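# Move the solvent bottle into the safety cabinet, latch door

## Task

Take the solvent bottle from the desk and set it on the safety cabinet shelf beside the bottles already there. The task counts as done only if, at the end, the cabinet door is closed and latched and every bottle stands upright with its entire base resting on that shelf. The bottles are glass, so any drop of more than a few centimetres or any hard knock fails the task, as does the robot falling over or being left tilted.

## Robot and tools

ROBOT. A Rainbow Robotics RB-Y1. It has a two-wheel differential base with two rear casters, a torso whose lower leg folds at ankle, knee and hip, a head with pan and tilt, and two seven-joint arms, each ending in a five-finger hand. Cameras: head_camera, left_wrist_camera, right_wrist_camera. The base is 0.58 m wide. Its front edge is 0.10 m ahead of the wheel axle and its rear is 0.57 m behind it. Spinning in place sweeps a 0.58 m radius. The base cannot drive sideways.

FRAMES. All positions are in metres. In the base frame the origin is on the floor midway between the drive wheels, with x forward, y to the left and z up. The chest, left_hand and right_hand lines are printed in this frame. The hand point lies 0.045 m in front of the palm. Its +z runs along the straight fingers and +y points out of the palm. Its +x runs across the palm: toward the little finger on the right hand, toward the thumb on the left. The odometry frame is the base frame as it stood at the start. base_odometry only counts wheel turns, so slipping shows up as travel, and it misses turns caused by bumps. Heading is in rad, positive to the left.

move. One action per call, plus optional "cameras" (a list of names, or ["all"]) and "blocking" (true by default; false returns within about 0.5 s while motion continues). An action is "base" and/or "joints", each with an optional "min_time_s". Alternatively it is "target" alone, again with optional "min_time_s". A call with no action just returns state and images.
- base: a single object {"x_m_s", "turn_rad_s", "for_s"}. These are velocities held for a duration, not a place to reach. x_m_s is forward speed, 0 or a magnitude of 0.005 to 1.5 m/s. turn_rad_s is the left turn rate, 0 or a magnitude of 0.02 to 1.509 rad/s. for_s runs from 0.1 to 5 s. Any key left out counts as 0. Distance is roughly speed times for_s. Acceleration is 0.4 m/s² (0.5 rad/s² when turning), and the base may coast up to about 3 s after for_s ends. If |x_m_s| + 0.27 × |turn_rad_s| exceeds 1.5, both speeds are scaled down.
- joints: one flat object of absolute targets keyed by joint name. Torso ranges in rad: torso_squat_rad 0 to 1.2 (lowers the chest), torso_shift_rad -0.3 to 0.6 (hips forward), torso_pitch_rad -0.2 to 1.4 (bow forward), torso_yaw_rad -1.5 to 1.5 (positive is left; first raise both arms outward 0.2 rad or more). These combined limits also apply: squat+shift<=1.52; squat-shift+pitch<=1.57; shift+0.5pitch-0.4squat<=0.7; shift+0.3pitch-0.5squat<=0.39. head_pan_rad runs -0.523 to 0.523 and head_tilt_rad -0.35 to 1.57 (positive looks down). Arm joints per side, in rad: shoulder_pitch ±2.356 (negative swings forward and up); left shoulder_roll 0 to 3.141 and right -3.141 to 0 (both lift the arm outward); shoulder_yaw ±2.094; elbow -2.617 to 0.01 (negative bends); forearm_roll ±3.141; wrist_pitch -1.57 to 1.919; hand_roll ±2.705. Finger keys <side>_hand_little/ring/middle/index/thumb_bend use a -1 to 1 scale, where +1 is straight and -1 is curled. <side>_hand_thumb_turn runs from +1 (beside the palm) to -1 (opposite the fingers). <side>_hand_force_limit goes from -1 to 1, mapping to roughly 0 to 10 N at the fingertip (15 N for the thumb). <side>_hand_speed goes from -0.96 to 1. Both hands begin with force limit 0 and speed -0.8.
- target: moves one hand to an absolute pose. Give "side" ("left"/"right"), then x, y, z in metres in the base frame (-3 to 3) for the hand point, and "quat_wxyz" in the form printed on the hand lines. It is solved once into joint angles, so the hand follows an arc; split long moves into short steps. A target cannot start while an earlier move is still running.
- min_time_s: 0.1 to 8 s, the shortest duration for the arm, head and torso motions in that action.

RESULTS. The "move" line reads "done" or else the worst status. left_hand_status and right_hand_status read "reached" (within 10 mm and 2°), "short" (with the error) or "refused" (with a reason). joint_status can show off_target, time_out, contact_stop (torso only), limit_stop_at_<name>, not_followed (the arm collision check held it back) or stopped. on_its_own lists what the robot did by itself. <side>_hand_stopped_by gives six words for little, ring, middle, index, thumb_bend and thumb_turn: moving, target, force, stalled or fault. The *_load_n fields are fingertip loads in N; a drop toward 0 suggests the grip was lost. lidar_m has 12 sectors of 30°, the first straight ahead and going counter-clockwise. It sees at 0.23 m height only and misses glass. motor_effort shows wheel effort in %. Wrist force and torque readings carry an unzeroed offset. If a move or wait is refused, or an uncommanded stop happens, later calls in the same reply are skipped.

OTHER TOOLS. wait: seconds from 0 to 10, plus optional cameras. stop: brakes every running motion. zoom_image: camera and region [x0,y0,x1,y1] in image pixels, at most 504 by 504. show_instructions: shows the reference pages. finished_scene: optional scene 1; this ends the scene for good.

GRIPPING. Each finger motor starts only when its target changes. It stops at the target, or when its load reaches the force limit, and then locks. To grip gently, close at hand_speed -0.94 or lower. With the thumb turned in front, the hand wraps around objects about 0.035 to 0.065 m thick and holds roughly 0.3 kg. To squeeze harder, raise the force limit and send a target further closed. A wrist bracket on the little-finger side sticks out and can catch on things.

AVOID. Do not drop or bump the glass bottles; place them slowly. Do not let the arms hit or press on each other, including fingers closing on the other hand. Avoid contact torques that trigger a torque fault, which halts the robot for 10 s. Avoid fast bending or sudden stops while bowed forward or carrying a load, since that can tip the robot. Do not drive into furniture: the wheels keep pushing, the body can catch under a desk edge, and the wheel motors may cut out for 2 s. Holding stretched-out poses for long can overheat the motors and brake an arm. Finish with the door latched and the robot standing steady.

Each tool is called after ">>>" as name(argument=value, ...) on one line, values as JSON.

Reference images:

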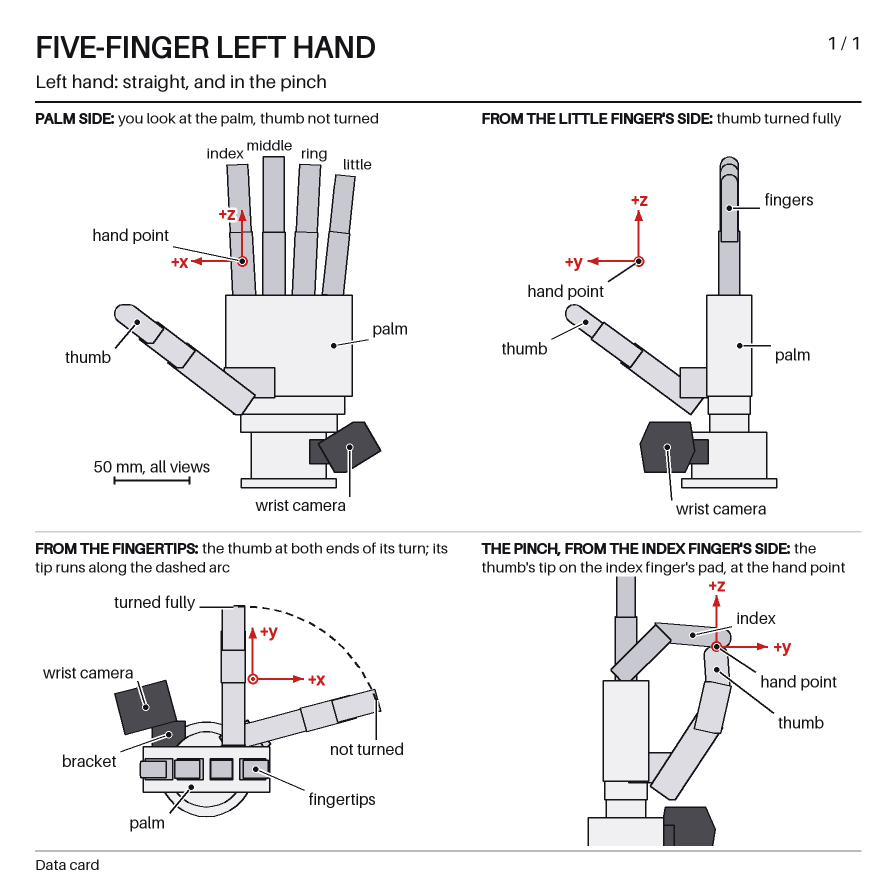

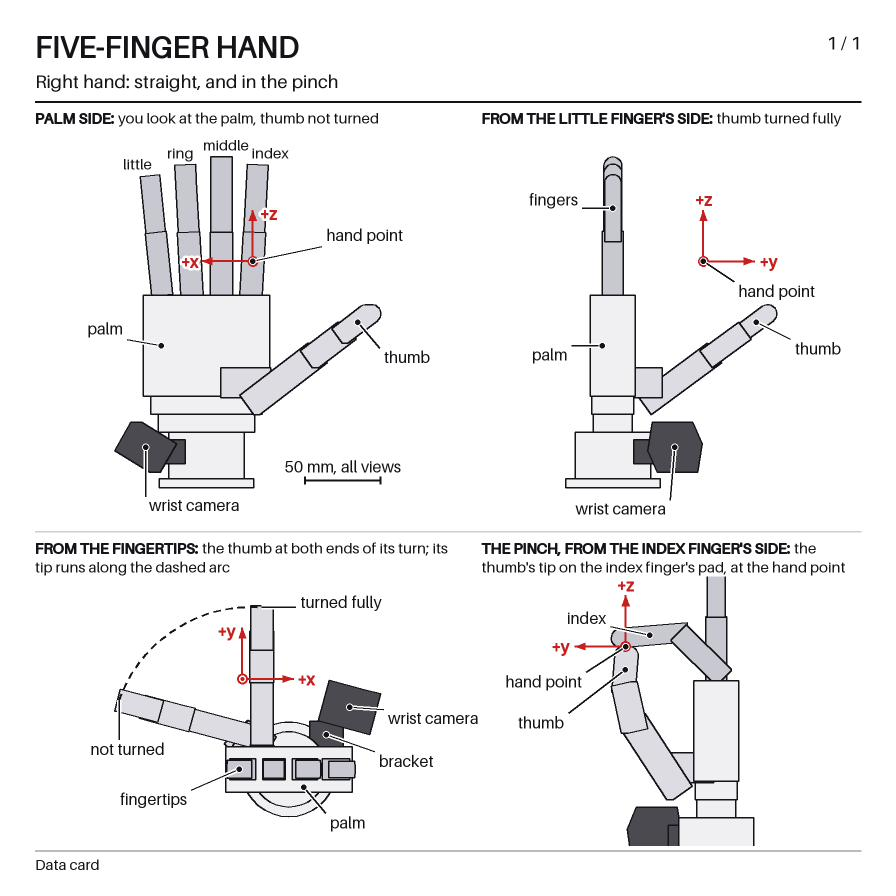

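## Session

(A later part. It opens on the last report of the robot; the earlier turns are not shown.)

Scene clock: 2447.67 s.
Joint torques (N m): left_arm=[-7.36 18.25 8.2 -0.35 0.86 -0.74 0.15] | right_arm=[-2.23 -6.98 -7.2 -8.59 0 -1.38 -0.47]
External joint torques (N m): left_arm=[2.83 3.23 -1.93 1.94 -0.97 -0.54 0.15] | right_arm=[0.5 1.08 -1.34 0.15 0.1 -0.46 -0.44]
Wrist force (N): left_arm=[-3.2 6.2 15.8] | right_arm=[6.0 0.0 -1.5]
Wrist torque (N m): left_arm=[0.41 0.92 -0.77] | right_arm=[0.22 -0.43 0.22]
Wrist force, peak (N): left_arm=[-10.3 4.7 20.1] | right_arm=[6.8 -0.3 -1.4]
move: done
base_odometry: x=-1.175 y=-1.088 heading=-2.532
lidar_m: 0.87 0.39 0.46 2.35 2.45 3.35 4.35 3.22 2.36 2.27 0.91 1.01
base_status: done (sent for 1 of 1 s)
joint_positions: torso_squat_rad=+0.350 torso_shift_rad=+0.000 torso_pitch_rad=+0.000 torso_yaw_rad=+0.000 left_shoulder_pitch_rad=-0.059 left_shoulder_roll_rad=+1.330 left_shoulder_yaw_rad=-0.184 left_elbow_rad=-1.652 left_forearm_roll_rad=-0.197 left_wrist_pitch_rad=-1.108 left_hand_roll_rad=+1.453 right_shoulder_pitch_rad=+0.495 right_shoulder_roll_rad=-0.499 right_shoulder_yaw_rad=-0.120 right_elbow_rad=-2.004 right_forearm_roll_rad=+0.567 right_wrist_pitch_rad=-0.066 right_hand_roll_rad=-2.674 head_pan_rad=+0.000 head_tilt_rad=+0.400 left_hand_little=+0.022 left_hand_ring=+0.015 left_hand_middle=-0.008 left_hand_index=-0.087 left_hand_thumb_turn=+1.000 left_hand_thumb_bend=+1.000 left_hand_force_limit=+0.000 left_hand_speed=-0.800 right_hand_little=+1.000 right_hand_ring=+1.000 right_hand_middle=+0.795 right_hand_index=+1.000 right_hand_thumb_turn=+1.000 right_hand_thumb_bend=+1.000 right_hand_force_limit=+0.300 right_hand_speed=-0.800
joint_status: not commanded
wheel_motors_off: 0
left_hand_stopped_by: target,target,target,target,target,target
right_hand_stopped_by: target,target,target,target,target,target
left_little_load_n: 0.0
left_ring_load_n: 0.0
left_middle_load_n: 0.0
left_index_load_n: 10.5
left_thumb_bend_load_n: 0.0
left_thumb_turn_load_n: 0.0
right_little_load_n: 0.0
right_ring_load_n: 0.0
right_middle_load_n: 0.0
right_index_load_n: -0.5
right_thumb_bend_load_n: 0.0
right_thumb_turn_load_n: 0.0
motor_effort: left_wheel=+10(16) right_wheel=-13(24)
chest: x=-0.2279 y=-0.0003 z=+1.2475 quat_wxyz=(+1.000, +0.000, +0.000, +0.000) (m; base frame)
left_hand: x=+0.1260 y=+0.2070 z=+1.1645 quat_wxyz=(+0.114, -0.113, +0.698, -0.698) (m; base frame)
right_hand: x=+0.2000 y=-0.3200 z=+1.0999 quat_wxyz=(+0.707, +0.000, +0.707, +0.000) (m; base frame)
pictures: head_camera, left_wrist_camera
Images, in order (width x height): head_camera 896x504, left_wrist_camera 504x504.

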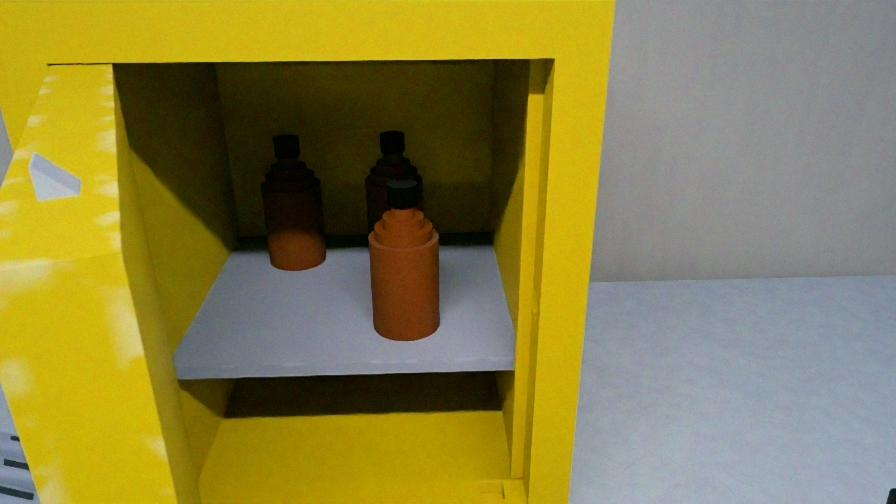

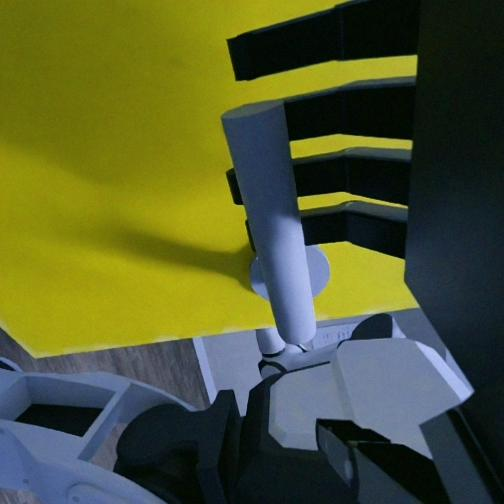

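>>> move(target={"side": "left", "x": 0.150, "y": 0.206, "z": 1.164, "quat_wxyz": [0.113, -0.113, 0.698, -0.698]}, min_time_s=1.5)

>>> move(base={"x_m_s": -0.03, "for_s": 0.83}, cameras=["left_wrist_camera"])

>>> move(target={"side": "left", "x": 0.150, "y": 0.188, "z": 1.164, "quat_wxyz": [0.135, -0.135, 0.694, -0.694]}, min_time_s=1.5, cameras=["head_camera","left_wrist_camera"])

Scene clock: 2460.37 s.
Joint torques (N m): left_arm=[-9.17 18.82 6.98 1.09 -0.29 -0.74 0.25] | right_arm=[-1.87 -7.25 -7.01 -8.35 0.2 -1.14 -0.48]
External joint torques (N m): left_arm=[2.42 3.67 -3.15 3.58 -2.14 -0.59 0.24] | right_arm=[0.86 0.81 -1.16 0.39 0.3 -0.22 -0.46]
Wrist force (N): left_arm=[-4.2 2.7 16.9] | right_arm=[6.5 -0.4 -2.0]
Wrist torque (N m): left_arm=[0.48 0.94 -0.79] | right_arm=[0.16 -0.49 0.24]
Wrist force, peak (N): left_arm=[0.3 11.3 16.4] | right_arm=[6.9 0.1 -1.6]
move: done
base_odometry: x=-1.175 y=-1.088 heading=-2.532
lidar_m: 0.86 0.40 0.46 2.36 2.44 3.34 4.36 3.24 2.36 2.27 0.91 1.02
base_status: not commanded
joint_positions: torso_squat_rad=+0.350 torso_shift_rad=+0.000 torso_pitch_rad=+0.000 torso_yaw_rad=+0.000 left_shoulder_pitch_rad=-0.199 left_shoulder_roll_rad=+1.282 left_shoulder_yaw_rad=-0.259 left_elbow_rad=-1.550 left_forearm_roll_rad=-0.242 left_wrist_pitch_rad=-1.131 left_hand_roll_rad=+1.493 right_shoulder_pitch_rad=+0.495 right_shoulder_roll_rad=-0.499 right_shoulder_yaw_rad=-0.120 right_elbow_rad=-2.004 right_forearm_roll_rad=+0.567 right_wrist_pitch_rad=-0.066 right_hand_roll_rad=-2.674 head_pan_rad=+0.000 head_tilt_rad=+0.400 left_hand_little=+0.022 left_hand_ring=+0.015 left_hand_middle=-0.008 left_hand_index=-0.087 left_hand_thumb_turn=+1.000 left_hand_thumb_bend=+1.000 left_hand_force_limit=+0.000 left_hand_speed=-0.800 right_hand_little=+1.000 right_hand_ring=+1.000 right_hand_middle=+0.795 right_hand_index=+1.000 right_hand_thumb_turn=+1.000 right_hand_thumb_bend=+1.000 right_hand_force_limit=+0.300 right_hand_speed=-0.800
joint_status: all done
wheel_motors_off: 0
left_hand_stopped_by: target,target,target,target,target,target
right_hand_stopped_by: target,target,target,target,target,target
left_little_load_n: 0.0
left_ring_load_n: 0.5
left_middle_load_n: 0.0
left_index_load_n: 13.0
left_thumb_bend_load_n: 0.0
left_thumb_turn_load_n: 0.0
right_little_load_n: 0.0
right_ring_load_n: 0.0
right_middle_load_n: -0.5
right_index_load_n: 0.0
right_thumb_bend_load_n: 0.0
right_thumb_turn_load_n: 0.0
motor_effort: left_wheel=+10(11) right_wheel=-13(14)
chest: x=-0.2279 y=-0.0003 z=+1.2475 quat_wxyz=(+1.000, +0.000, +0.000, +0.000) (m; base frame)
left_hand: x=+0.1500 y=+0.2055 z=+1.1647 quat_wxyz=(+0.114, -0.113, +0.698, -0.698) (m; base frame)
left_hand_status: reached (checked arc, planned for 1.5 s): 1 mm and 0.1 deg off.
right_hand: x=+0.2000 y=-0.3200 z=+1.0999 quat_wxyz=(+0.707, +0.000, +0.707, +0.000) (m; base frame)
pictures: none

Scene clock: 2462.10 s.
Joint torques (N m): left_arm=[-8.55 19.34 8.41 -0.54 0.75 -0.6 0.27] | right_arm=[-2.8 -7.42 -6.76 -8.52 0.3 -1.41 -0.41]
External joint torques (N m): left_arm=[3.05 4.18 -1.73 1.95 -1.1 -0.51 0.27] | right_arm=[-0.08 0.64 -0.9 0.22 0.4 -0.49 -0.39]
Wrist force (N): left_arm=[-2.6 6.5 15.8] | right_arm=[6.3 0.1 -1.7]
Wrist torque (N m): left_arm=[0.47 0.82 -0.73] | right_arm=[0.26 -0.46 0.23]
Wrist force, peak (N): left_arm=[-10.2 6.0 19.0] | right_arm=[6.9 -0.2 -1.6]
move: done
base_odometry: x=-1.155 y=-1.074 heading=-2.531
lidar_m: 0.86 0.42 0.49 2.36 2.45 3.34 4.32 3.22 2.35 2.27 0.91 1.04
base_status: done (sent for 0.83 of 0.83 s)
joint_positions: torso_squat_rad=+0.350 torso_shift_rad=+0.000 torso_pitch_rad=+0.000 torso_yaw_rad=+0.000 left_shoulder_pitch_rad=-0.199 left_shoulder_roll_rad=+1.282 left_shoulder_yaw_rad=-0.260 left_elbow_rad=-1.549 left_forearm_roll_rad=-0.242 left_wrist_pitch_rad=-1.130 left_hand_roll_rad=+1.493 right_shoulder_pitch_rad=+0.495 right_shoulder_roll_rad=-0.499 right_shoulder_yaw_rad=-0.120 right_elbow_rad=-2.004 right_forearm_roll_rad=+0.567 right_wrist_pitch_rad=-0.066 right_hand_roll_rad=-2.674 head_pan_rad=+0.000 head_tilt_rad=+0.400 left_hand_little=+0.022 left_hand_ring=+0.015 left_hand_middle=-0.008 left_hand_index=-0.087 left_hand_thumb_turn=+1.000 left_hand_thumb_bend=+1.000 left_hand_force_limit=+0.000 left_hand_speed=-0.800 right_hand_little=+1.000 right_hand_ring=+1.000 right_hand_middle=+0.795 right_hand_index=+1.000 right_hand_thumb_turn=+1.000 right_hand_thumb_bend=+1.000 right_hand_force_limit=+0.300 right_hand_speed=-0.800
joint_status: not commanded
wheel_motors_off: 0
left_hand_stopped_by: target,target,target,target,target,target
right_hand_stopped_by: target,target,target,target,target,target
left_little_load_n: 0.0
left_ring_load_n: 0.0
left_middle_load_n: 0.0
left_index_load_n: 10.5
left_thumb_bend_load_n: 0.0
left_thumb_turn_load_n: -0.5
right_little_load_n: 0.0
right_ring_load_n: 0.0
right_middle_load_n: 0.0
right_index_load_n: 0.0
right_thumb_bend_load_n: 0.0
right_thumb_turn_load_n: 0.0
motor_effort: left_wheel=+8(17) right_wheel=-14(27)
chest: x=-0.2279 y=-0.0004 z=+1.2475 quat_wxyz=(+1.000, +0.000, +0.000, +0.000) (m; base frame)
left_hand: x=+0.1500 y=+0.2056 z=+1.1645 quat_wxyz=(+0.114, -0.113, +0.698, -0.698) (m; base frame)
right_hand: x=+0.2000 y=-0.3200 z=+1.0998 quat_wxyz=(+0.707, +0.000, +0.707, +0.000) (m; base frame)
pictures: left_wrist_camera
Images, in order (width x height): left_wrist_camera 504x504.

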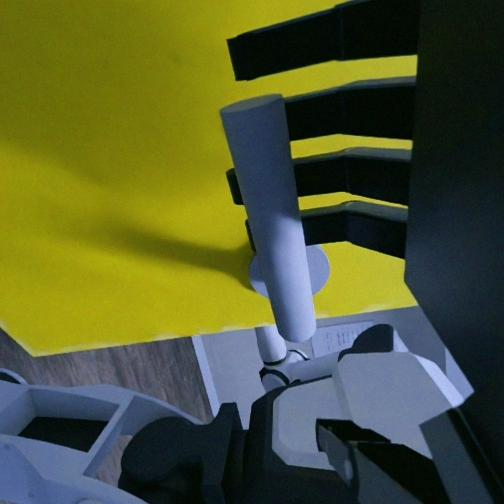

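Scene clock: 2463.93 s.
Joint torques (N m): left_arm=[-7.25 19.25 11.47 0.07 1.12 0.66 -0.28] | right_arm=[-2.22 -7.15 -7.28 -8.51 0.09 -1.23 -0.48]
External joint torques (N m): left_arm=[3.55 4.89 1.22 2.66 -0.59 0.85 -0.28] | right_arm=[0.51 0.91 -1.42 0.23 0.19 -0.32 -0.46]
Wrist force (N): left_arm=[1.8 8.0 15.5] | right_arm=[6.4 0.6 -1.8]
Wrist torque (N m): left_arm=[0.47 0.97 -0.86] | right_arm=[0.32 -0.50 0.28]
Wrist force, peak (N): left_arm=[-8.3 9.1 16.1] | right_arm=[6.7 0.1 -1.8]
move: done
base_odometry: x=-1.155 y=-1.074 heading=-2.531
lidar_m: 0.87 0.41 0.49 2.35 2.45 3.35 4.32 3.21 2.36 2.27 0.92 1.03
base_status: not commanded
joint_positions: torso_squat_rad=+0.350 torso_shift_rad=+0.000 torso_pitch_rad=+0.000 torso_yaw_rad=+0.000 left_shoulder_pitch_rad=-0.110 left_shoulder_roll_rad=+1.301 left_shoulder_yaw_rad=-0.221 left_elbow_rad=-1.699 left_forearm_roll_rad=-0.226 left_wrist_pitch_rad=-0.971 left_hand_roll_rad=+1.479 right_shoulder_pitch_rad=+0.495 right_shoulder_roll_rad=-0.499 right_shoulder_yaw_rad=-0.120 right_elbow_rad=-2.004 right_forearm_roll_rad=+0.567 right_wrist_pitch_rad=-0.066 right_hand_roll_rad=-2.674 head_pan_rad=+0.000 head_tilt_rad=+0.400 left_hand_little=+0.022 left_hand_ring=+0.015 left_hand_middle=-0.008 left_hand_index=-0.087 left_hand_thumb_turn=+1.000 left_hand_thumb_bend=+1.000 left_hand_force_limit=+0.000 left_hand_speed=-0.800 right_hand_little=+1.000 right_hand_ring=+1.000 right_hand_middle=+0.795 right_hand_index=+1.000 right_hand_thumb_turn=+1.000 right_hand_thumb_bend=+1.000 right_hand_force_limit=+0.300 right_hand_speed=-0.800
joint_status: all done
wheel_motors_off: 0
left_hand_stopped_by: target,target,target,target,target,target
right_hand_stopped_by: target,target,target,target,target,target
left_little_load_n: 0.0
left_ring_load_n: 0.0
left_middle_load_n: 0.0
left_index_load_n: 10.5
left_thumb_bend_load_n: 0.0
left_thumb_turn_load_n: 0.0
right_little_load_n: 0.0
right_ring_load_n: 0.0
right_middle_load_n: 0.0
right_index_load_n: 0.5
right_thumb_bend_load_n: 0.0
right_thumb_turn_load_n: 0.0
motor_effort: left_wheel=+9(11) right_wheel=-14(14)
chest: x=-0.2279 y=-0.0004 z=+1.2475 quat_wxyz=(+1.000, +0.000, +0.000, +0.000) (m; base frame)
left_hand: x=+0.1498 y=+0.1875 z=+1.1643 quat_wxyz=(+0.134, -0.134, +0.694, -0.695) (m; base frame)
left_hand_status: reached (checked arc, planned for 1.5 s): 1 mm and 0.2 deg off.
right_hand: x=+0.2000 y=-0.3200 z=+1.0998 quat_wxyz=(+0.707, +0.000, +0.707, +0.000) (m; base frame)
pictures: head_camera, left_wrist_camera
Images, in order (width x height): head_camera 896x504, left_wrist_camera 504x504.

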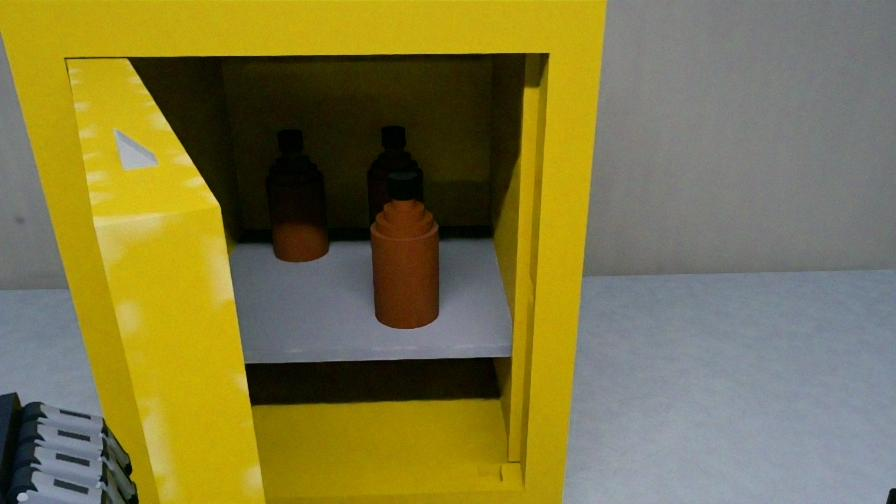

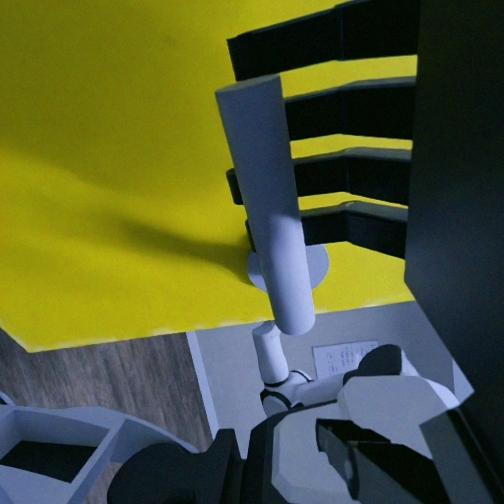

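>>> move(target={"side": "left", "x": 0.155, "y": 0.173, "z": 1.164, "quat_wxyz": [0.1567, -0.1567, 0.6895, -0.6895]}, min_time_s=1.5)

>>> move(target={"side": "left", "x": 0.166, "y": 0.141, "z": 1.164, "quat_wxyz": [0.1991, -0.1991, 0.6785, -0.6785]}, min_time_s=2, cameras=["left_wrist_camera"])

>>> move(target={"side": "left", "x": 0.182, "y": 0.112, "z": 1.164, "quat_wxyz": [0.2417, -0.2417, 0.6645, -0.6645]}, min_time_s=2)

>>> move(target={"side": "left", "x": 0.201, "y": 0.083, "z": 1.164, "quat_wxyz": [0.2821, -0.2821, 0.6484, -0.6484]}, min_time_s=2, cameras=["head_camera","left_wrist_camera"])

Scene clock: 2485.63 s.
Joint torques (N m): left_arm=[-6.45 18.09 11.8 -0.14 1.04 0.83 -0.29] | right_arm=[-2.03 -7.45 -6.64 -8.46 0.26 -1.35 -0.49]
External joint torques (N m): left_arm=[3.87 4.46 1.56 2.61 -0.49 1.03 -0.29] | right_arm=[0.7 0.61 -0.78 0.28 0.35 -0.43 -0.47]
Wrist force (N): left_arm=[1.6 7.5 14.9] | right_arm=[6.3 0.2 -2.2]
Wrist torque (N m): left_arm=[0.50 0.96 -0.86] | right_arm=[0.28 -0.45 0.24]
Wrist force, peak (N): left_arm=[-7.2 11.0 16.1] | right_arm=[7.0 -0.2 -1.5]
move: done
base_odometry: x=-1.155 y=-1.074 heading=-2.531
lidar_m: 0.85 0.40 0.49 2.35 2.46 3.35 4.32 3.21 2.35 2.26 0.91 1.04
base_status: not commanded
joint_positions: torso_squat_rad=+0.350 torso_shift_rad=+0.000 torso_pitch_rad=+0.000 torso_yaw_rad=+0.000 left_shoulder_pitch_rad=-0.056 left_shoulder_roll_rad=+1.305 left_shoulder_yaw_rad=-0.198 left_elbow_rad=-1.812 left_forearm_roll_rad=-0.222 left_wrist_pitch_rad=-0.824 left_hand_roll_rad=+1.471 right_shoulder_pitch_rad=+0.495 right_shoulder_roll_rad=-0.499 right_shoulder_yaw_rad=-0.120 right_elbow_rad=-2.004 right_forearm_roll_rad=+0.567 right_wrist_pitch_rad=-0.066 right_hand_roll_rad=-2.674 head_pan_rad=+0.000 head_tilt_rad=+0.400 left_hand_little=+0.022 left_hand_ring=+0.015 left_hand_middle=-0.008 left_hand_index=-0.087 left_hand_thumb_turn=+1.000 left_hand_thumb_bend=+1.000 left_hand_force_limit=+0.000 left_hand_speed=-0.800 right_hand_little=+1.000 right_hand_ring=+1.000 right_hand_middle=+0.795 right_hand_index=+1.000 right_hand_thumb_turn=+1.000 right_hand_thumb_bend=+1.000 right_hand_force_limit=+0.300 right_hand_speed=-0.800
joint_status: all done
wheel_motors_off: 0
left_hand_stopped_by: target,target,target,target,target,target
right_hand_stopped_by: target,target,target,target,target,target
left_little_load_n: 0.0
left_ring_load_n: 0.0
left_middle_load_n: 0.0
left_index_load_n: 10.0
left_thumb_bend_load_n: 0.0
left_thumb_turn_load_n: -0.5
right_little_load_n: 0.0
right_ring_load_n: 0.0
right_middle_load_n: 0.0
right_index_load_n: 0.0
right_thumb_bend_load_n: 0.0
right_thumb_turn_load_n: 0.0
motor_effort: left_wheel=+11(11) right_wheel=-14(14)
chest: x=-0.2279 y=-0.0004 z=+1.2475 quat_wxyz=(+1.000, +0.000, +0.000, +0.000) (m; base frame)
left_hand: x=+0.1548 y=+0.1725 z=+1.1644 quat_wxyz=(+0.156, -0.156, +0.689, -0.690) (m; base frame)
left_hand_status: reached (checked arc, planned for 1.5 s): 1 mm and 0.1 deg off.
right_hand: x=+0.2000 y=-0.3200 z=+1.0998 quat_wxyz=(+0.707, +0.000, +0.707, +0.000) (m; base frame)
pictures: none

Scene clock: 2487.97 s.
Joint torques (N m): left_arm=[-4.72 14.89 9.57 -1.72 0.06 0.01 -0.27] | right_arm=[-2.8 -6.9 -7.38 -8.28 0.11 -1.26 -0.59]
External joint torques (N m): left_arm=[5 2.77 -0.42 1.49 -1.04 0.22 -0.27] | right_arm=[-0.07 1.15 -1.52 0.46 0.21 -0.35 -0.57]
Wrist force (N): left_arm=[-1.9 3.9 15.2] | right_arm=[6.4 -0.2 -1.9]
Wrist torque (N m): left_arm=[0.53 0.94 -0.92] | right_arm=[0.21 -0.48 0.23]
Wrist force, peak (N): left_arm=[-6.6 11.3 16.2] | right_arm=[7.0 -0.1 -1.6]
move: done
base_odometry: x=-1.155 y=-1.074 heading=-2.531
lidar_m: 0.85 0.42 0.50 2.36 2.45 3.35 4.33 3.22 2.35 2.27 0.92 1.05
base_status: not commanded
joint_positions: torso_squat_rad=+0.350 torso_shift_rad=+0.000 torso_pitch_rad=+0.000 torso_yaw_rad=+0.000 left_shoulder_pitch_rad=-0.006 left_shoulder_roll_rad=+1.295 left_shoulder_yaw_rad=-0.198 left_elbow_rad=-2.012 left_forearm_roll_rad=-0.237 left_wrist_pitch_rad=-0.529 left_hand_roll_rad=+1.465 right_shoulder_pitch_rad=+0.495 right_shoulder_roll_rad=-0.499 right_shoulder_yaw_rad=-0.120 right_elbow_rad=-2.004 right_forearm_roll_rad=+0.567 right_wrist_pitch_rad=-0.066 right_hand_roll_rad=-2.674 head_pan_rad=+0.000 head_tilt_rad=+0.400 left_hand_little=+0.022 left_hand_ring=+0.015 left_hand_middle=-0.008 left_hand_index=-0.087 left_hand_thumb_turn=+1.000 left_hand_thumb_bend=+1.000 left_hand_force_limit=+0.000 left_hand_speed=-0.800 right_hand_little=+1.000 right_hand_ring=+1.000 right_hand_middle=+0.795 right_hand_index=+1.000 right_hand_thumb_turn=+1.000 right_hand_thumb_bend=+1.000 right_hand_force_limit=+0.300 right_hand_speed=-0.800
joint_status: all done
wheel_motors_off: 0
left_hand_stopped_by: target,target,target,target,target,target
right_hand_stopped_by: target,target,target,target,target,target
left_little_load_n: 0.0
left_ring_load_n: 0.0
left_middle_load_n: 0.0
left_index_load_n: 11.0
left_thumb_bend_load_n: 0.0
left_thumb_turn_load_n: 0.0
right_little_load_n: 0.0
right_ring_load_n: 0.0
right_middle_load_n: 0.0
right_index_load_n: 0.5
right_thumb_bend_load_n: 0.0
right_thumb_turn_load_n: 0.0
motor_effort: left_wheel=+9(11) right_wheel=-14(14)
chest: x=-0.2279 y=-0.0004 z=+1.2475 quat_wxyz=(+1.000, +0.000, +0.000, +0.000) (m; base frame)
left_hand: x=+0.1655 y=+0.1413 z=+1.1650 quat_wxyz=(+0.197, -0.197, +0.678, -0.680) (m; base frame)
left_hand_status: reached (checked arc, planned for 2.0 s): 1 mm and 0.4 deg off.
right_hand: x=+0.2000 y=-0.3200 z=+1.0998 quat_wxyz=(+0.707, +0.000, +0.707, +0.000) (m; base frame)
pictures: left_wrist_camera
Images, in order (width x height): left_wrist_camera 504x504.

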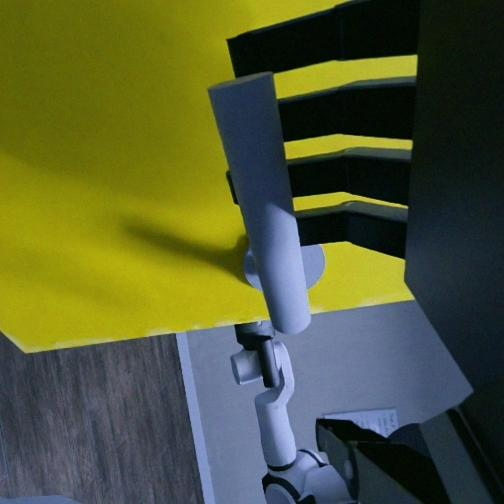

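Scene clock: 2490.30 s.
Joint torques (N m): left_arm=[-9.52 12.05 6.4 -6.36 0.5 -1.71 0.74] | right_arm=[-1.98 -7.04 -7.17 -8.36 0.21 -1.3 -0.47]
External joint torques (N m): left_arm=[0.16 1.29 -3.24 -2.63 0 -1.51 0.73] | right_arm=[0.75 1.02 -1.31 0.38 0.31 -0.39 -0.45]
Wrist force (N): left_arm=[-7.9 8.6 15.8] | right_arm=[6.3 0.0 -1.7]
Wrist torque (N m): left_arm=[0.42 0.90 -0.77] | right_arm=[0.24 -0.48 0.25]
Wrist force, peak (N): left_arm=[-6.7 11.4 15.7] | right_arm=[6.6 0.0 -2.0]
move: done
base_odometry: x=-1.155 y=-1.074 heading=-2.531
lidar_m: 0.87 0.41 0.50 2.35 2.44 3.35 4.33 3.22 2.36 2.27 0.91 1.03
base_status: not commanded
joint_positions: torso_squat_rad=+0.350 torso_shift_rad=+0.000 torso_pitch_rad=+0.000 torso_yaw_rad=+0.000 left_shoulder_pitch_rad=-0.045 left_shoulder_roll_rad=+1.274 left_shoulder_yaw_rad=-0.281 left_elbow_rad=-2.174 left_forearm_roll_rad=-0.280 left_wrist_pitch_rad=-0.202 left_hand_roll_rad=+1.473 right_shoulder_pitch_rad=+0.495 right_shoulder_roll_rad=-0.499 right_shoulder_yaw_rad=-0.120 right_elbow_rad=-2.004 right_forearm_roll_rad=+0.567 right_wrist_pitch_rad=-0.066 right_hand_roll_rad=-2.674 head_pan_rad=+0.000 head_tilt_rad=+0.400 left_hand_little=+0.022 left_hand_ring=+0.015 left_hand_middle=-0.008 left_hand_index=-0.087 left_hand_thumb_turn=+1.000 left_hand_thumb_bend=+1.000 left_hand_force_limit=+0.000 left_hand_speed=-0.800 right_hand_little=+1.000 right_hand_ring=+1.000 right_hand_middle=+0.795 right_hand_index=+1.000 right_hand_thumb_turn=+1.000 right_hand_thumb_bend=+1.000 right_hand_force_limit=+0.300 right_hand_speed=-0.800
joint_status: all done
wheel_motors_off: 0
left_hand_stopped_by: target,target,target,target,target,target
right_hand_stopped_by: target,target,target,target,target,target
left_little_load_n: 0.0
left_ring_load_n: 0.0
left_middle_load_n: -0.5
left_index_load_n: 10.0
left_thumb_bend_load_n: 0.0
left_thumb_turn_load_n: 0.0
right_little_load_n: 0.0
right_ring_load_n: 0.0
right_middle_load_n: 0.0
right_index_load_n: 0.0
right_thumb_bend_load_n: 0.0
right_thumb_turn_load_n: 0.0
motor_effort: left_wheel=+8(11) right_wheel=-14(14)
chest: x=-0.2279 y=-0.0004 z=+1.2475 quat_wxyz=(+1.000, +0.000, +0.000, +0.000) (m; base frame)
left_hand: x=+0.1824 y=+0.1125 z=+1.1642 quat_wxyz=(+0.242, -0.242, +0.664, -0.664) (m; base frame)
left_hand_status: reached (checked arc, planned for 2.0 s): 1 mm and 0.1 deg off.
right_hand: x=+0.2000 y=-0.3200 z=+1.0998 quat_wxyz=(+0.707, +0.000, +0.707, +0.000) (m; base frame)
pictures: none

Scene clock: 2492.63 s.
Joint torques (N m): left_arm=[-11.34 10.29 7.16 -7.68 0.09 -1.49 0.27] | right_arm=[-2.38 -6.93 -7.13 -8.48 0.07 -1.43 -0.63]
External joint torques (N m): left_arm=[-0.99 0.78 -2.23 -3.51 0.25 -1.28 0.26] | right_arm=[0.35 1.12 -1.27 0.26 0.17 -0.52 -0.6]
Wrist force (N): left_arm=[-6.4 11.0 14.9] | right_arm=[6.5 0.6 -1.8]
Wrist torque (N m): left_arm=[0.47 0.84 -0.89] | right_arm=[0.30 -0.50 0.25]
Wrist force, peak (N): left_arm=[-7.1 10.9 15.0] | right_arm=[6.9 0.5 -1.6]
move: done
base_odometry: x=-1.155 y=-1.074 heading=-2.531
lidar_m: 0.86 0.41 0.50 2.36 2.45 3.35 4.33 3.22 2.35 2.26 0.92 1.03
base_status: not commanded
joint_positions: torso_squat_rad=+0.350 torso_shift_rad=+0.000 torso_pitch_rad=+0.000 torso_yaw_rad=+0.000 left_shoulder_pitch_rad=-0.187 left_shoulder_roll_rad=+1.238 left_shoulder_yaw_rad=-0.455 left_elbow_rad=-2.281 left_forearm_roll_rad=-0.311 left_wrist_pitch_rad=+0.128 left_hand_roll_rad=+1.465 right_shoulder_pitch_rad=+0.495 right_shoulder_roll_rad=-0.499 right_shoulder_yaw_rad=-0.120 right_elbow_rad=-2.004 right_forearm_roll_rad=+0.567 right_wrist_pitch_rad=-0.066 right_hand_roll_rad=-2.674 head_pan_rad=+0.000 head_tilt_rad=+0.400 left_hand_little=+0.022 left_hand_ring=+0.015 left_hand_middle=-0.008 left_hand_index=-0.087 left_hand_thumb_turn=+1.000 left_hand_thumb_bend=+1.000 left_hand_force_limit=+0.000 left_hand_speed=-0.800 right_hand_little=+1.000 right_hand_ring=+1.000 right_hand_middle=+0.795 right_hand_index=+1.000 right_hand_thumb_turn=+1.000 right_hand_thumb_bend=+1.000 right_hand_force_limit=+0.300 right_hand_speed=-0.800
joint_status: all done
wheel_motors_off: 0
left_hand_stopped_by: target,target,target,target,target,target
right_hand_stopped_by: target,target,target,target,target,target
left_little_load_n: 0.0
left_ring_load_n: 0.0
left_middle_load_n: 0.0
left_index_load_n: 9.0
left_thumb_bend_load_n: 0.0
left_thumb_turn_load_n: 0.0
right_little_load_n: 0.0
right_ring_load_n: 0.0
right_middle_load_n: 0.0
right_index_load_n: 0.0
right_thumb_bend_load_n: 0.0
right_thumb_turn_load_n: -0.5
motor_effort: left_wheel=+7(11) right_wheel=-14(15)
chest: x=-0.2279 y=-0.0004 z=+1.2475 quat_wxyz=(+1.000, +0.000, +0.000, +0.000) (m; base frame)
left_hand: x=+0.2014 y=+0.0837 z=+1.1639 quat_wxyz=(+0.283, -0.282, +0.648, -0.648) (m; base frame)
left_hand_status: reached (checked arc, planned for 2.0 s): 1 mm and 0.1 deg off.
right_hand: x=+0.2000 y=-0.3200 z=+1.0998 quat_wxyz=(+0.707, +0.000, +0.707, +0.000) (m; base frame)
pictures: head_camera, left_wrist_camera
Images, in order (width x height): head_camera 896x504, left_wrist_camera 504x504.

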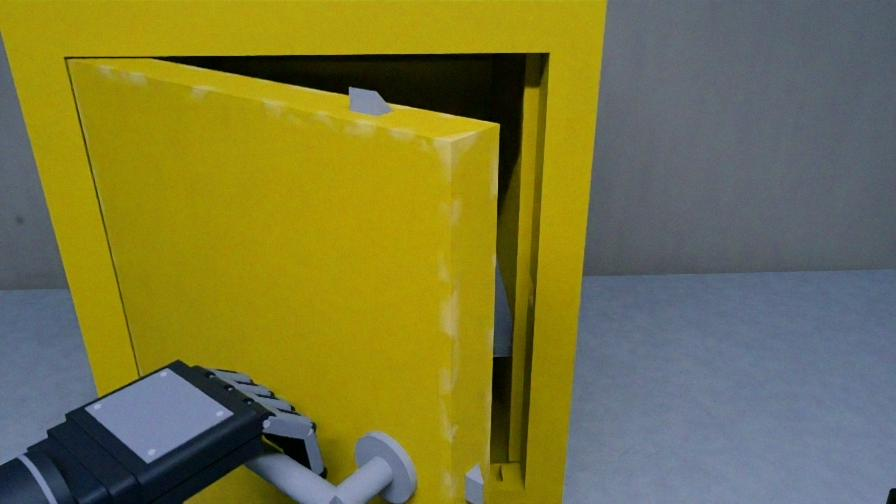

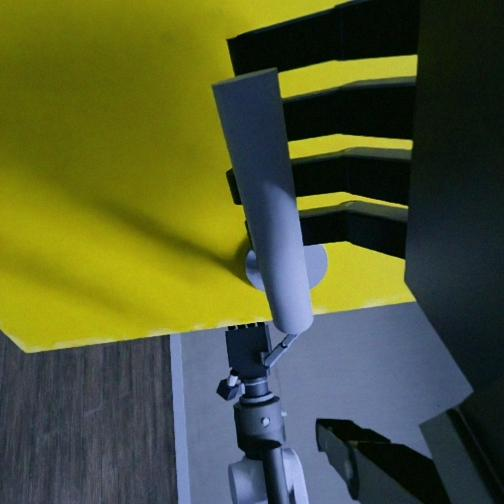

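>>> move(target={"side": "left", "x": 0.225, "y": 0.057, "z": 1.164, "quat_wxyz": [0.3234, -0.3234, 0.6289, -0.6289]}, min_time_s=2)

>>> move(target={"side": "left", "x": 0.249, "y": 0.0356, "z": 1.163, "quat_wxyz": [0.3606, -0.3606, 0.6082, -0.6082]}, min_time_s=2, cameras=["left_wrist_camera","head_camera"])

>>> move(target={"side": "left", "x": 0.272, "y": 0.019, "z": 1.163, "quat_wxyz": [0.3907, -0.3907, 0.5894, -0.5894]}, min_time_s=2)

>>> move(target={"side": "left", "x": 0.295, "y": 0.007, "z": 1.162, "quat_wxyz": [0.4197, -0.4197, 0.5691, -0.5691]}, min_time_s=2, cameras=["head_camera","left_wrist_camera"])

Scene clock: 2521.80 s.
Joint torques (N m): left_arm=[-11.78 8.4 5.78 -8.6 0.35 -1.81 0.13] | right_arm=[-1.96 -7.05 -7.19 -8.45 -0.05 -1.31 -0.54]
External joint torques (N m): left_arm=[-0.25 0.4 -3.46 -3.98 1.12 -1.43 0.13] | right_arm=[0.77 1 -1.33 0.3 0.05 -0.39 -0.51]
Wrist force (N): left_arm=[-7.1 8.8 14.5] | right_arm=[6.2 0.1 -1.4]
Wrist torque (N m): left_arm=[0.51 0.90 -0.92] | right_arm=[0.21 -0.45 0.23]
Wrist force, peak (N): left_arm=[-7.0 10.9 15.2] | right_arm=[6.9 0.1 -1.6]
move: done
base_odometry: x=-1.155 y=-1.074 heading=-2.531
lidar_m: 0.86 0.42 0.50 2.36 2.44 3.34 4.32 3.22 2.36 2.26 0.92 1.03
base_status: not commanded
joint_positions: torso_squat_rad=+0.350 torso_shift_rad=+0.000 torso_pitch_rad=+0.000 torso_yaw_rad=+0.000 left_shoulder_pitch_rad=-0.365 left_shoulder_roll_rad=+1.134 left_shoulder_yaw_rad=-0.634 left_elbow_rad=-2.328 left_forearm_roll_rad=-0.284 left_wrist_pitch_rad=+0.453 left_hand_roll_rad=+1.377 right_shoulder_pitch_rad=+0.495 right_shoulder_roll_rad=-0.499 right_shoulder_yaw_rad=-0.120 right_elbow_rad=-2.004 right_forearm_roll_rad=+0.567 right_wrist_pitch_rad=-0.066 right_hand_roll_rad=-2.674 head_pan_rad=+0.000 head_tilt_rad=+0.400 left_hand_little=+0.022 left_hand_ring=+0.015 left_hand_middle=-0.008 left_hand_index=-0.087 left_hand_thumb_turn=+1.000 left_hand_thumb_bend=+1.000 left_hand_force_limit=+0.000 left_hand_speed=-0.800 right_hand_little=+1.000 right_hand_ring=+1.000 right_hand_middle=+0.795 right_hand_index=+1.000 right_hand_thumb_turn=+1.000 right_hand_thumb_bend=+1.000 right_hand_force_limit=+0.300 right_hand_speed=-0.800
joint_status: all done
wheel_motors_off: 0
left_hand_stopped_by: target,target,target,target,target,target
right_hand_stopped_by: target,target,target,target,target,target
left_little_load_n: 0.0
left_ring_load_n: 0.0
left_middle_load_n: 0.0
left_index_load_n: 9.0
left_thumb_bend_load_n: 0.0
left_thumb_turn_load_n: 0.0
right_little_load_n: 0.0
right_ring_load_n: 0.0
right_middle_load_n: 0.0
right_index_load_n: 0.0
right_thumb_bend_load_n: 0.0
right_thumb_turn_load_n: 0.0
motor_effort: left_wheel=+8(11) right_wheel=-14(14)
chest: x=-0.2279 y=-0.0004 z=+1.2475 quat_wxyz=(+1.000, +0.000, +0.000, +0.000) (m; base frame)
left_hand: x=+0.2255 y=+0.0577 z=+1.1640 quat_wxyz=(+0.324, -0.323, +0.629, -0.629) (m; base frame)
left_hand_status: reached (checked arc, planned for 2.0 s): 1 mm and 0.1 deg off.
right_hand: x=+0.2000 y=-0.3200 z=+1.0998 quat_wxyz=(+0.707, +0.000, +0.707, +0.000) (m; base frame)
pictures: none

Scene clock: 2524.13 s.
Joint torques (N m): left_arm=[-11.66 6.14 4.07 -5.8 0.22 -1.2 0.1] | right_arm=[-1.97 -7.28 -7.1 -8.46 0.18 -1.52 -0.57]
External joint torques (N m): left_arm=[1.07 -0.14 -4.94 -0.63 1.4 -0.62 0.1] | right_arm=[0.76 0.78 -1.24 0.28 0.28 -0.61 -0.55]
Wrist force (N): left_arm=[-5.0 5.2 13.9] | right_arm=[6.5 0.2 -1.8]
Wrist torque (N m): left_arm=[0.53 0.86 -0.94] | right_arm=[0.26 -0.49 0.26]
Wrist force, peak (N): left_arm=[-4.7 12.8 13.9] | right_arm=[6.8 0.1 -1.7]
move: done
base_odometry: x=-1.155 y=-1.074 heading=-2.531
lidar_m: 0.86 0.41 0.50 2.36 2.46 3.35 4.33 3.22 2.36 2.27 0.92 1.05
base_status: not commanded
joint_positions: torso_squat_rad=+0.350 torso_shift_rad=+0.000 torso_pitch_rad=+0.000 torso_yaw_rad=+0.000 left_shoulder_pitch_rad=-0.480 left_shoulder_roll_rad=+0.964 left_shoulder_yaw_rad=-0.728 left_elbow_rad=-2.315 left_forearm_roll_rad=-0.283 left_wrist_pitch_rad=+0.715 left_hand_roll_rad=+1.273 right_shoulder_pitch_rad=+0.495 right_shoulder_roll_rad=-0.499 right_shoulder_yaw_rad=-0.120 right_elbow_rad=-2.004 right_forearm_roll_rad=+0.567 right_wrist_pitch_rad=-0.066 right_hand_roll_rad=-2.674 head_pan_rad=+0.000 head_tilt_rad=+0.400 left_hand_little=+0.022 left_hand_ring=+0.015 left_hand_middle=-0.008 left_hand_index=-0.087 left_hand_thumb_turn=+1.000 left_hand_thumb_bend=+1.000 left_hand_force_limit=+0.000 left_hand_speed=-0.800 right_hand_little=+1.000 right_hand_ring=+1.000 right_hand_middle=+0.795 right_hand_index=+1.000 right_hand_thumb_turn=+1.000 right_hand_thumb_bend=+1.000 right_hand_force_limit=+0.300 right_hand_speed=-0.800
joint_status: all done
wheel_motors_off: 0
left_hand_stopped_by: target,target,target,target,target,target
right_hand_stopped_by: target,target,target,target,target,target
left_little_load_n: 0.0
left_ring_load_n: 0.0
left_middle_load_n: -0.5
left_index_load_n: 9.5
left_thumb_bend_load_n: 0.0
left_thumb_turn_load_n: 0.0
right_little_load_n: 0.0
right_ring_load_n: 0.0
right_middle_load_n: 0.0
right_index_load_n: 0.0
right_thumb_bend_load_n: 0.0
right_thumb_turn_load_n: -0.5
motor_effort: left_wheel=+9(11) right_wheel=-14(14)
chest: x=-0.2279 y=-0.0004 z=+1.2475 quat_wxyz=(+1.000, +0.000, +0.000, +0.000) (m; base frame)
left_hand: x=+0.2494 y=+0.0360 z=+1.1636 quat_wxyz=(+0.361, -0.361, +0.608, -0.608) (m; base frame)
left_hand_status: reached (checked arc, planned for 2.0 s): 1 mm and 0.1 deg off.
right_hand: x=+0.2000 y=-0.3200 z=+1.0998 quat_wxyz=(+0.707, +0.000, +0.707, +0.000) (m; base frame)
pictures: head_camera, left_wrist_camera
Images, in order (width x height): head_camera 896x504, left_wrist_camera 504x504.

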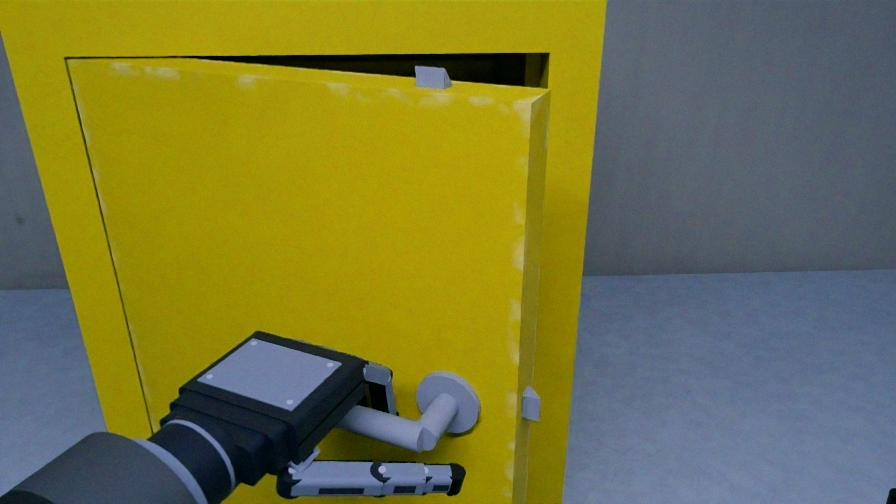

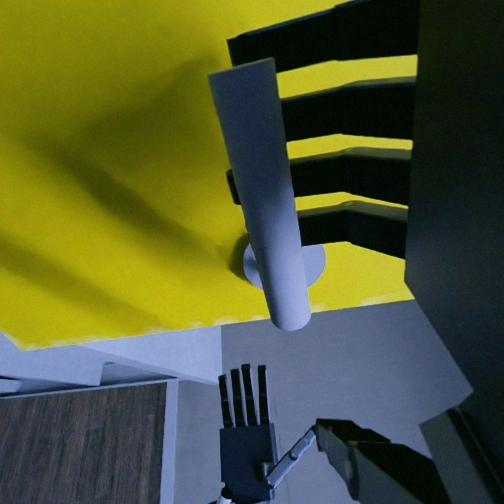

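Scene clock: 2526.47 s.
Joint torques (N m): left_arm=[-12.47 6.4 5.89 -3.98 -0.71 0.23 -0.21] | right_arm=[-2.25 -7.69 -7.34 -8.38 0.12 -1.57 -0.48]
External joint torques (N m): left_arm=[1.33 1.64 -2.88 1.6 0.68 0.94 -0.21] | right_arm=[0.48 0.36 -1.49 0.36 0.21 -0.66 -0.46]
Wrist force (N): left_arm=[0.7 6.3 12.5] | right_arm=[6.6 0.2 -1.4]
Wrist torque (N m): left_arm=[0.56 0.91 -0.89] | right_arm=[0.21 -0.54 0.27]
Wrist force, peak (N): left_arm=[-7.0 10.0 13.7] | right_arm=[6.7 0.0 -1.6]
move: done
base_odometry: x=-1.155 y=-1.074 heading=-2.531
lidar_m: 0.86 0.42 0.49 2.36 2.45 3.34 4.32 3.22 2.36 2.27 0.92 1.04
base_status: not commanded
joint_positions: torso_squat_rad=+0.350 torso_shift_rad=+0.000 torso_pitch_rad=+0.000 torso_yaw_rad=+0.000 left_shoulder_pitch_rad=-0.558 left_shoulder_roll_rad=+0.804 left_shoulder_yaw_rad=-0.775 left_elbow_rad=-2.256 left_forearm_roll_rad=-0.320 left_wrist_pitch_rad=+0.891 left_hand_roll_rad=+1.210 right_shoulder_pitch_rad=+0.495 right_shoulder_roll_rad=-0.499 right_shoulder_yaw_rad=-0.120 right_elbow_rad=-2.004 right_forearm_roll_rad=+0.567 right_wrist_pitch_rad=-0.066 right_hand_roll_rad=-2.674 head_pan_rad=+0.000 head_tilt_rad=+0.400 left_hand_little=+0.022 left_hand_ring=+0.015 left_hand_middle=-0.008 left_hand_index=-0.087 left_hand_thumb_turn=+1.000 left_hand_thumb_bend=+1.000 left_hand_force_limit=+0.000 left_hand_speed=-0.800 right_hand_little=+1.000 right_hand_ring=+1.000 right_hand_middle=+0.795 right_hand_index=+1.000 right_hand_thumb_turn=+1.000 right_hand_thumb_bend=+1.000 right_hand_force_limit=+0.300 right_hand_speed=-0.800
joint_status: all done
wheel_motors_off: 0
left_hand_stopped_by: target,target,target,target,target,target
right_hand_stopped_by: target,target,target,target,target,target
left_little_load_n: 0.0
left_ring_load_n: 0.0
left_middle_load_n: 0.0
left_index_load_n: 8.0
left_thumb_bend_load_n: -0.5
left_thumb_turn_load_n: 0.0
right_little_load_n: 0.0
right_ring_load_n: 0.0
right_middle_load_n: -0.5
right_index_load_n: 0.0
right_thumb_bend_load_n: 0.0
right_thumb_turn_load_n: 0.0
motor_effort: left_wheel=+8(11) right_wheel=-14(15)
chest: x=-0.2279 y=-0.0003 z=+1.2475 quat_wxyz=(+1.000, +0.000, +0.000, +0.000) (m; base frame)
left_hand: x=+0.2716 y=+0.0189 z=+1.1636 quat_wxyz=(+0.390, -0.390, +0.589, -0.590) (m; base frame)
left_hand_status: reached (checked arc, planned for 2.0 s): 1 mm and 0.1 deg off.
right_hand: x=+0.2000 y=-0.3200 z=+1.0998 quat_wxyz=(+0.707, +0.000, +0.707, +0.000) (m; base frame)
pictures: none

Scene clock: 2528.80 s.
Joint torques (N m): left_arm=[-14.52 5.01 6.6 -4.83 -1.13 0.39 -0.25] | right_arm=[-2.25 -7.36 -7.28 -8.7 0.21 -1.49 -0.53]
External joint torques (N m): left_arm=[0.25 1.58 -1.9 1.08 0.39 1.17 -0.25] | right_arm=[0.48 0.7 -1.43 0.04 0.31 -0.58 -0.51]
Wrist force (N): left_arm=[1.2 8.1 12.2] | right_arm=[6.5 0.3 -1.3]
Wrist torque (N m): left_arm=[0.53 0.96 -0.84] | right_arm=[0.23 -0.51 0.28]
Wrist force, peak (N): left_arm=[-6.9 8.3 13.4] | right_arm=[6.7 0.0 -1.8]
move: done
base_odometry: x=-1.155 y=-1.074 heading=-2.531
lidar_m: 0.86 0.41 0.49 2.34 2.45 3.35 4.32 3.22 2.34 2.27 0.92 1.04
base_status: not commanded
joint_positions: torso_squat_rad=+0.350 torso_shift_rad=+0.000 torso_pitch_rad=+0.000 torso_yaw_rad=+0.000 left_shoulder_pitch_rad=-0.619 left_shoulder_roll_rad=+0.656 left_shoulder_yaw_rad=-0.805 left_elbow_rad=-2.166 left_forearm_roll_rad=-0.385 left_wrist_pitch_rad=+1.025 left_hand_roll_rad=+1.175 right_shoulder_pitch_rad=+0.495 right_shoulder_roll_rad=-0.499 right_shoulder_yaw_rad=-0.120 right_elbow_rad=-2.004 right_forearm_roll_rad=+0.567 right_wrist_pitch_rad=-0.066 right_hand_roll_rad=-2.674 head_pan_rad=+0.000 head_tilt_rad=+0.400 left_hand_little=+0.022 left_hand_ring=+0.015 left_hand_middle=-0.008 left_hand_index=-0.087 left_hand_thumb_turn=+1.000 left_hand_thumb_bend=+1.000 left_hand_force_limit=+0.000 left_hand_speed=-0.800 right_hand_little=+1.000 right_hand_ring=+1.000 right_hand_middle=+0.795 right_hand_index=+1.000 right_hand_thumb_turn=+1.000 right_hand_thumb_bend=+1.000 right_hand_force_limit=+0.300 right_hand_speed=-0.800
joint_status: all done
wheel_motors_off: 0
left_hand_stopped_by: target,target,target,target,target,target
right_hand_stopped_by: target,target,target,target,target,target
left_little_load_n: 0.0
left_ring_load_n: 0.0
left_middle_load_n: 0.0
left_index_load_n: 7.5
left_thumb_bend_load_n: 0.0
left_thumb_turn_load_n: 0.0
right_little_load_n: 0.0
right_ring_load_n: 0.0
right_middle_load_n: 0.0
right_index_load_n: 0.0
right_thumb_bend_load_n: -0.5
right_thumb_turn_load_n: 0.0
motor_effort: left_wheel=+9(11) right_wheel=-14(15)
chest: x=-0.2279 y=-0.0003 z=+1.2475 quat_wxyz=(+1.000, +0.000, +0.000, +0.000) (m; base frame)
left_hand: x=+0.2947 y=+0.0069 z=+1.1624 quat_wxyz=(+0.419, -0.420, +0.569, -0.570) (m; base frame)
left_hand_status: reached (checked arc, planned for 2.0 s): 1 mm and 0.1 deg off.
right_hand: x=+0.2001 y=-0.3199 z=+1.0999 quat_wxyz=(+0.707, +0.000, +0.707, +0.000) (m; base frame)
pictures: head_camera, left_wrist_camera
Images, in order (width x height): head_camera 896x504, left_wrist_camera 504x504.

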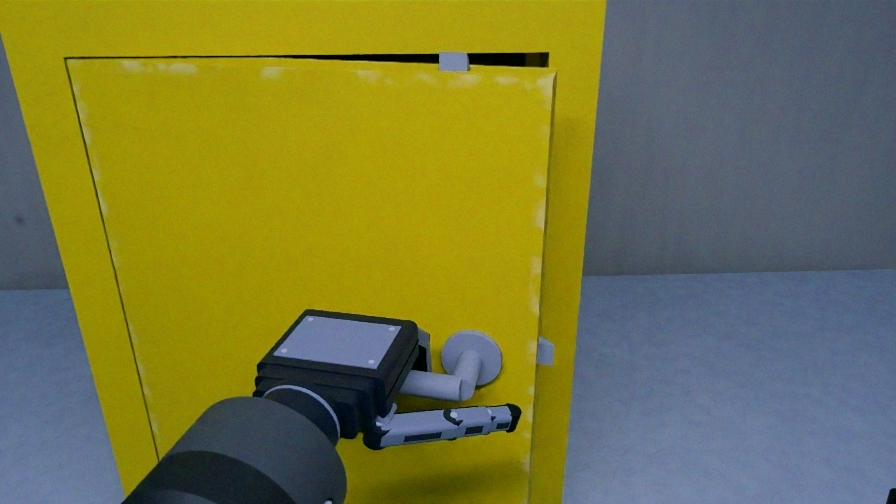

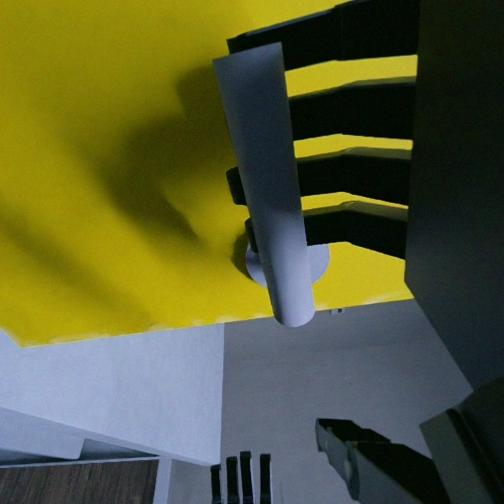

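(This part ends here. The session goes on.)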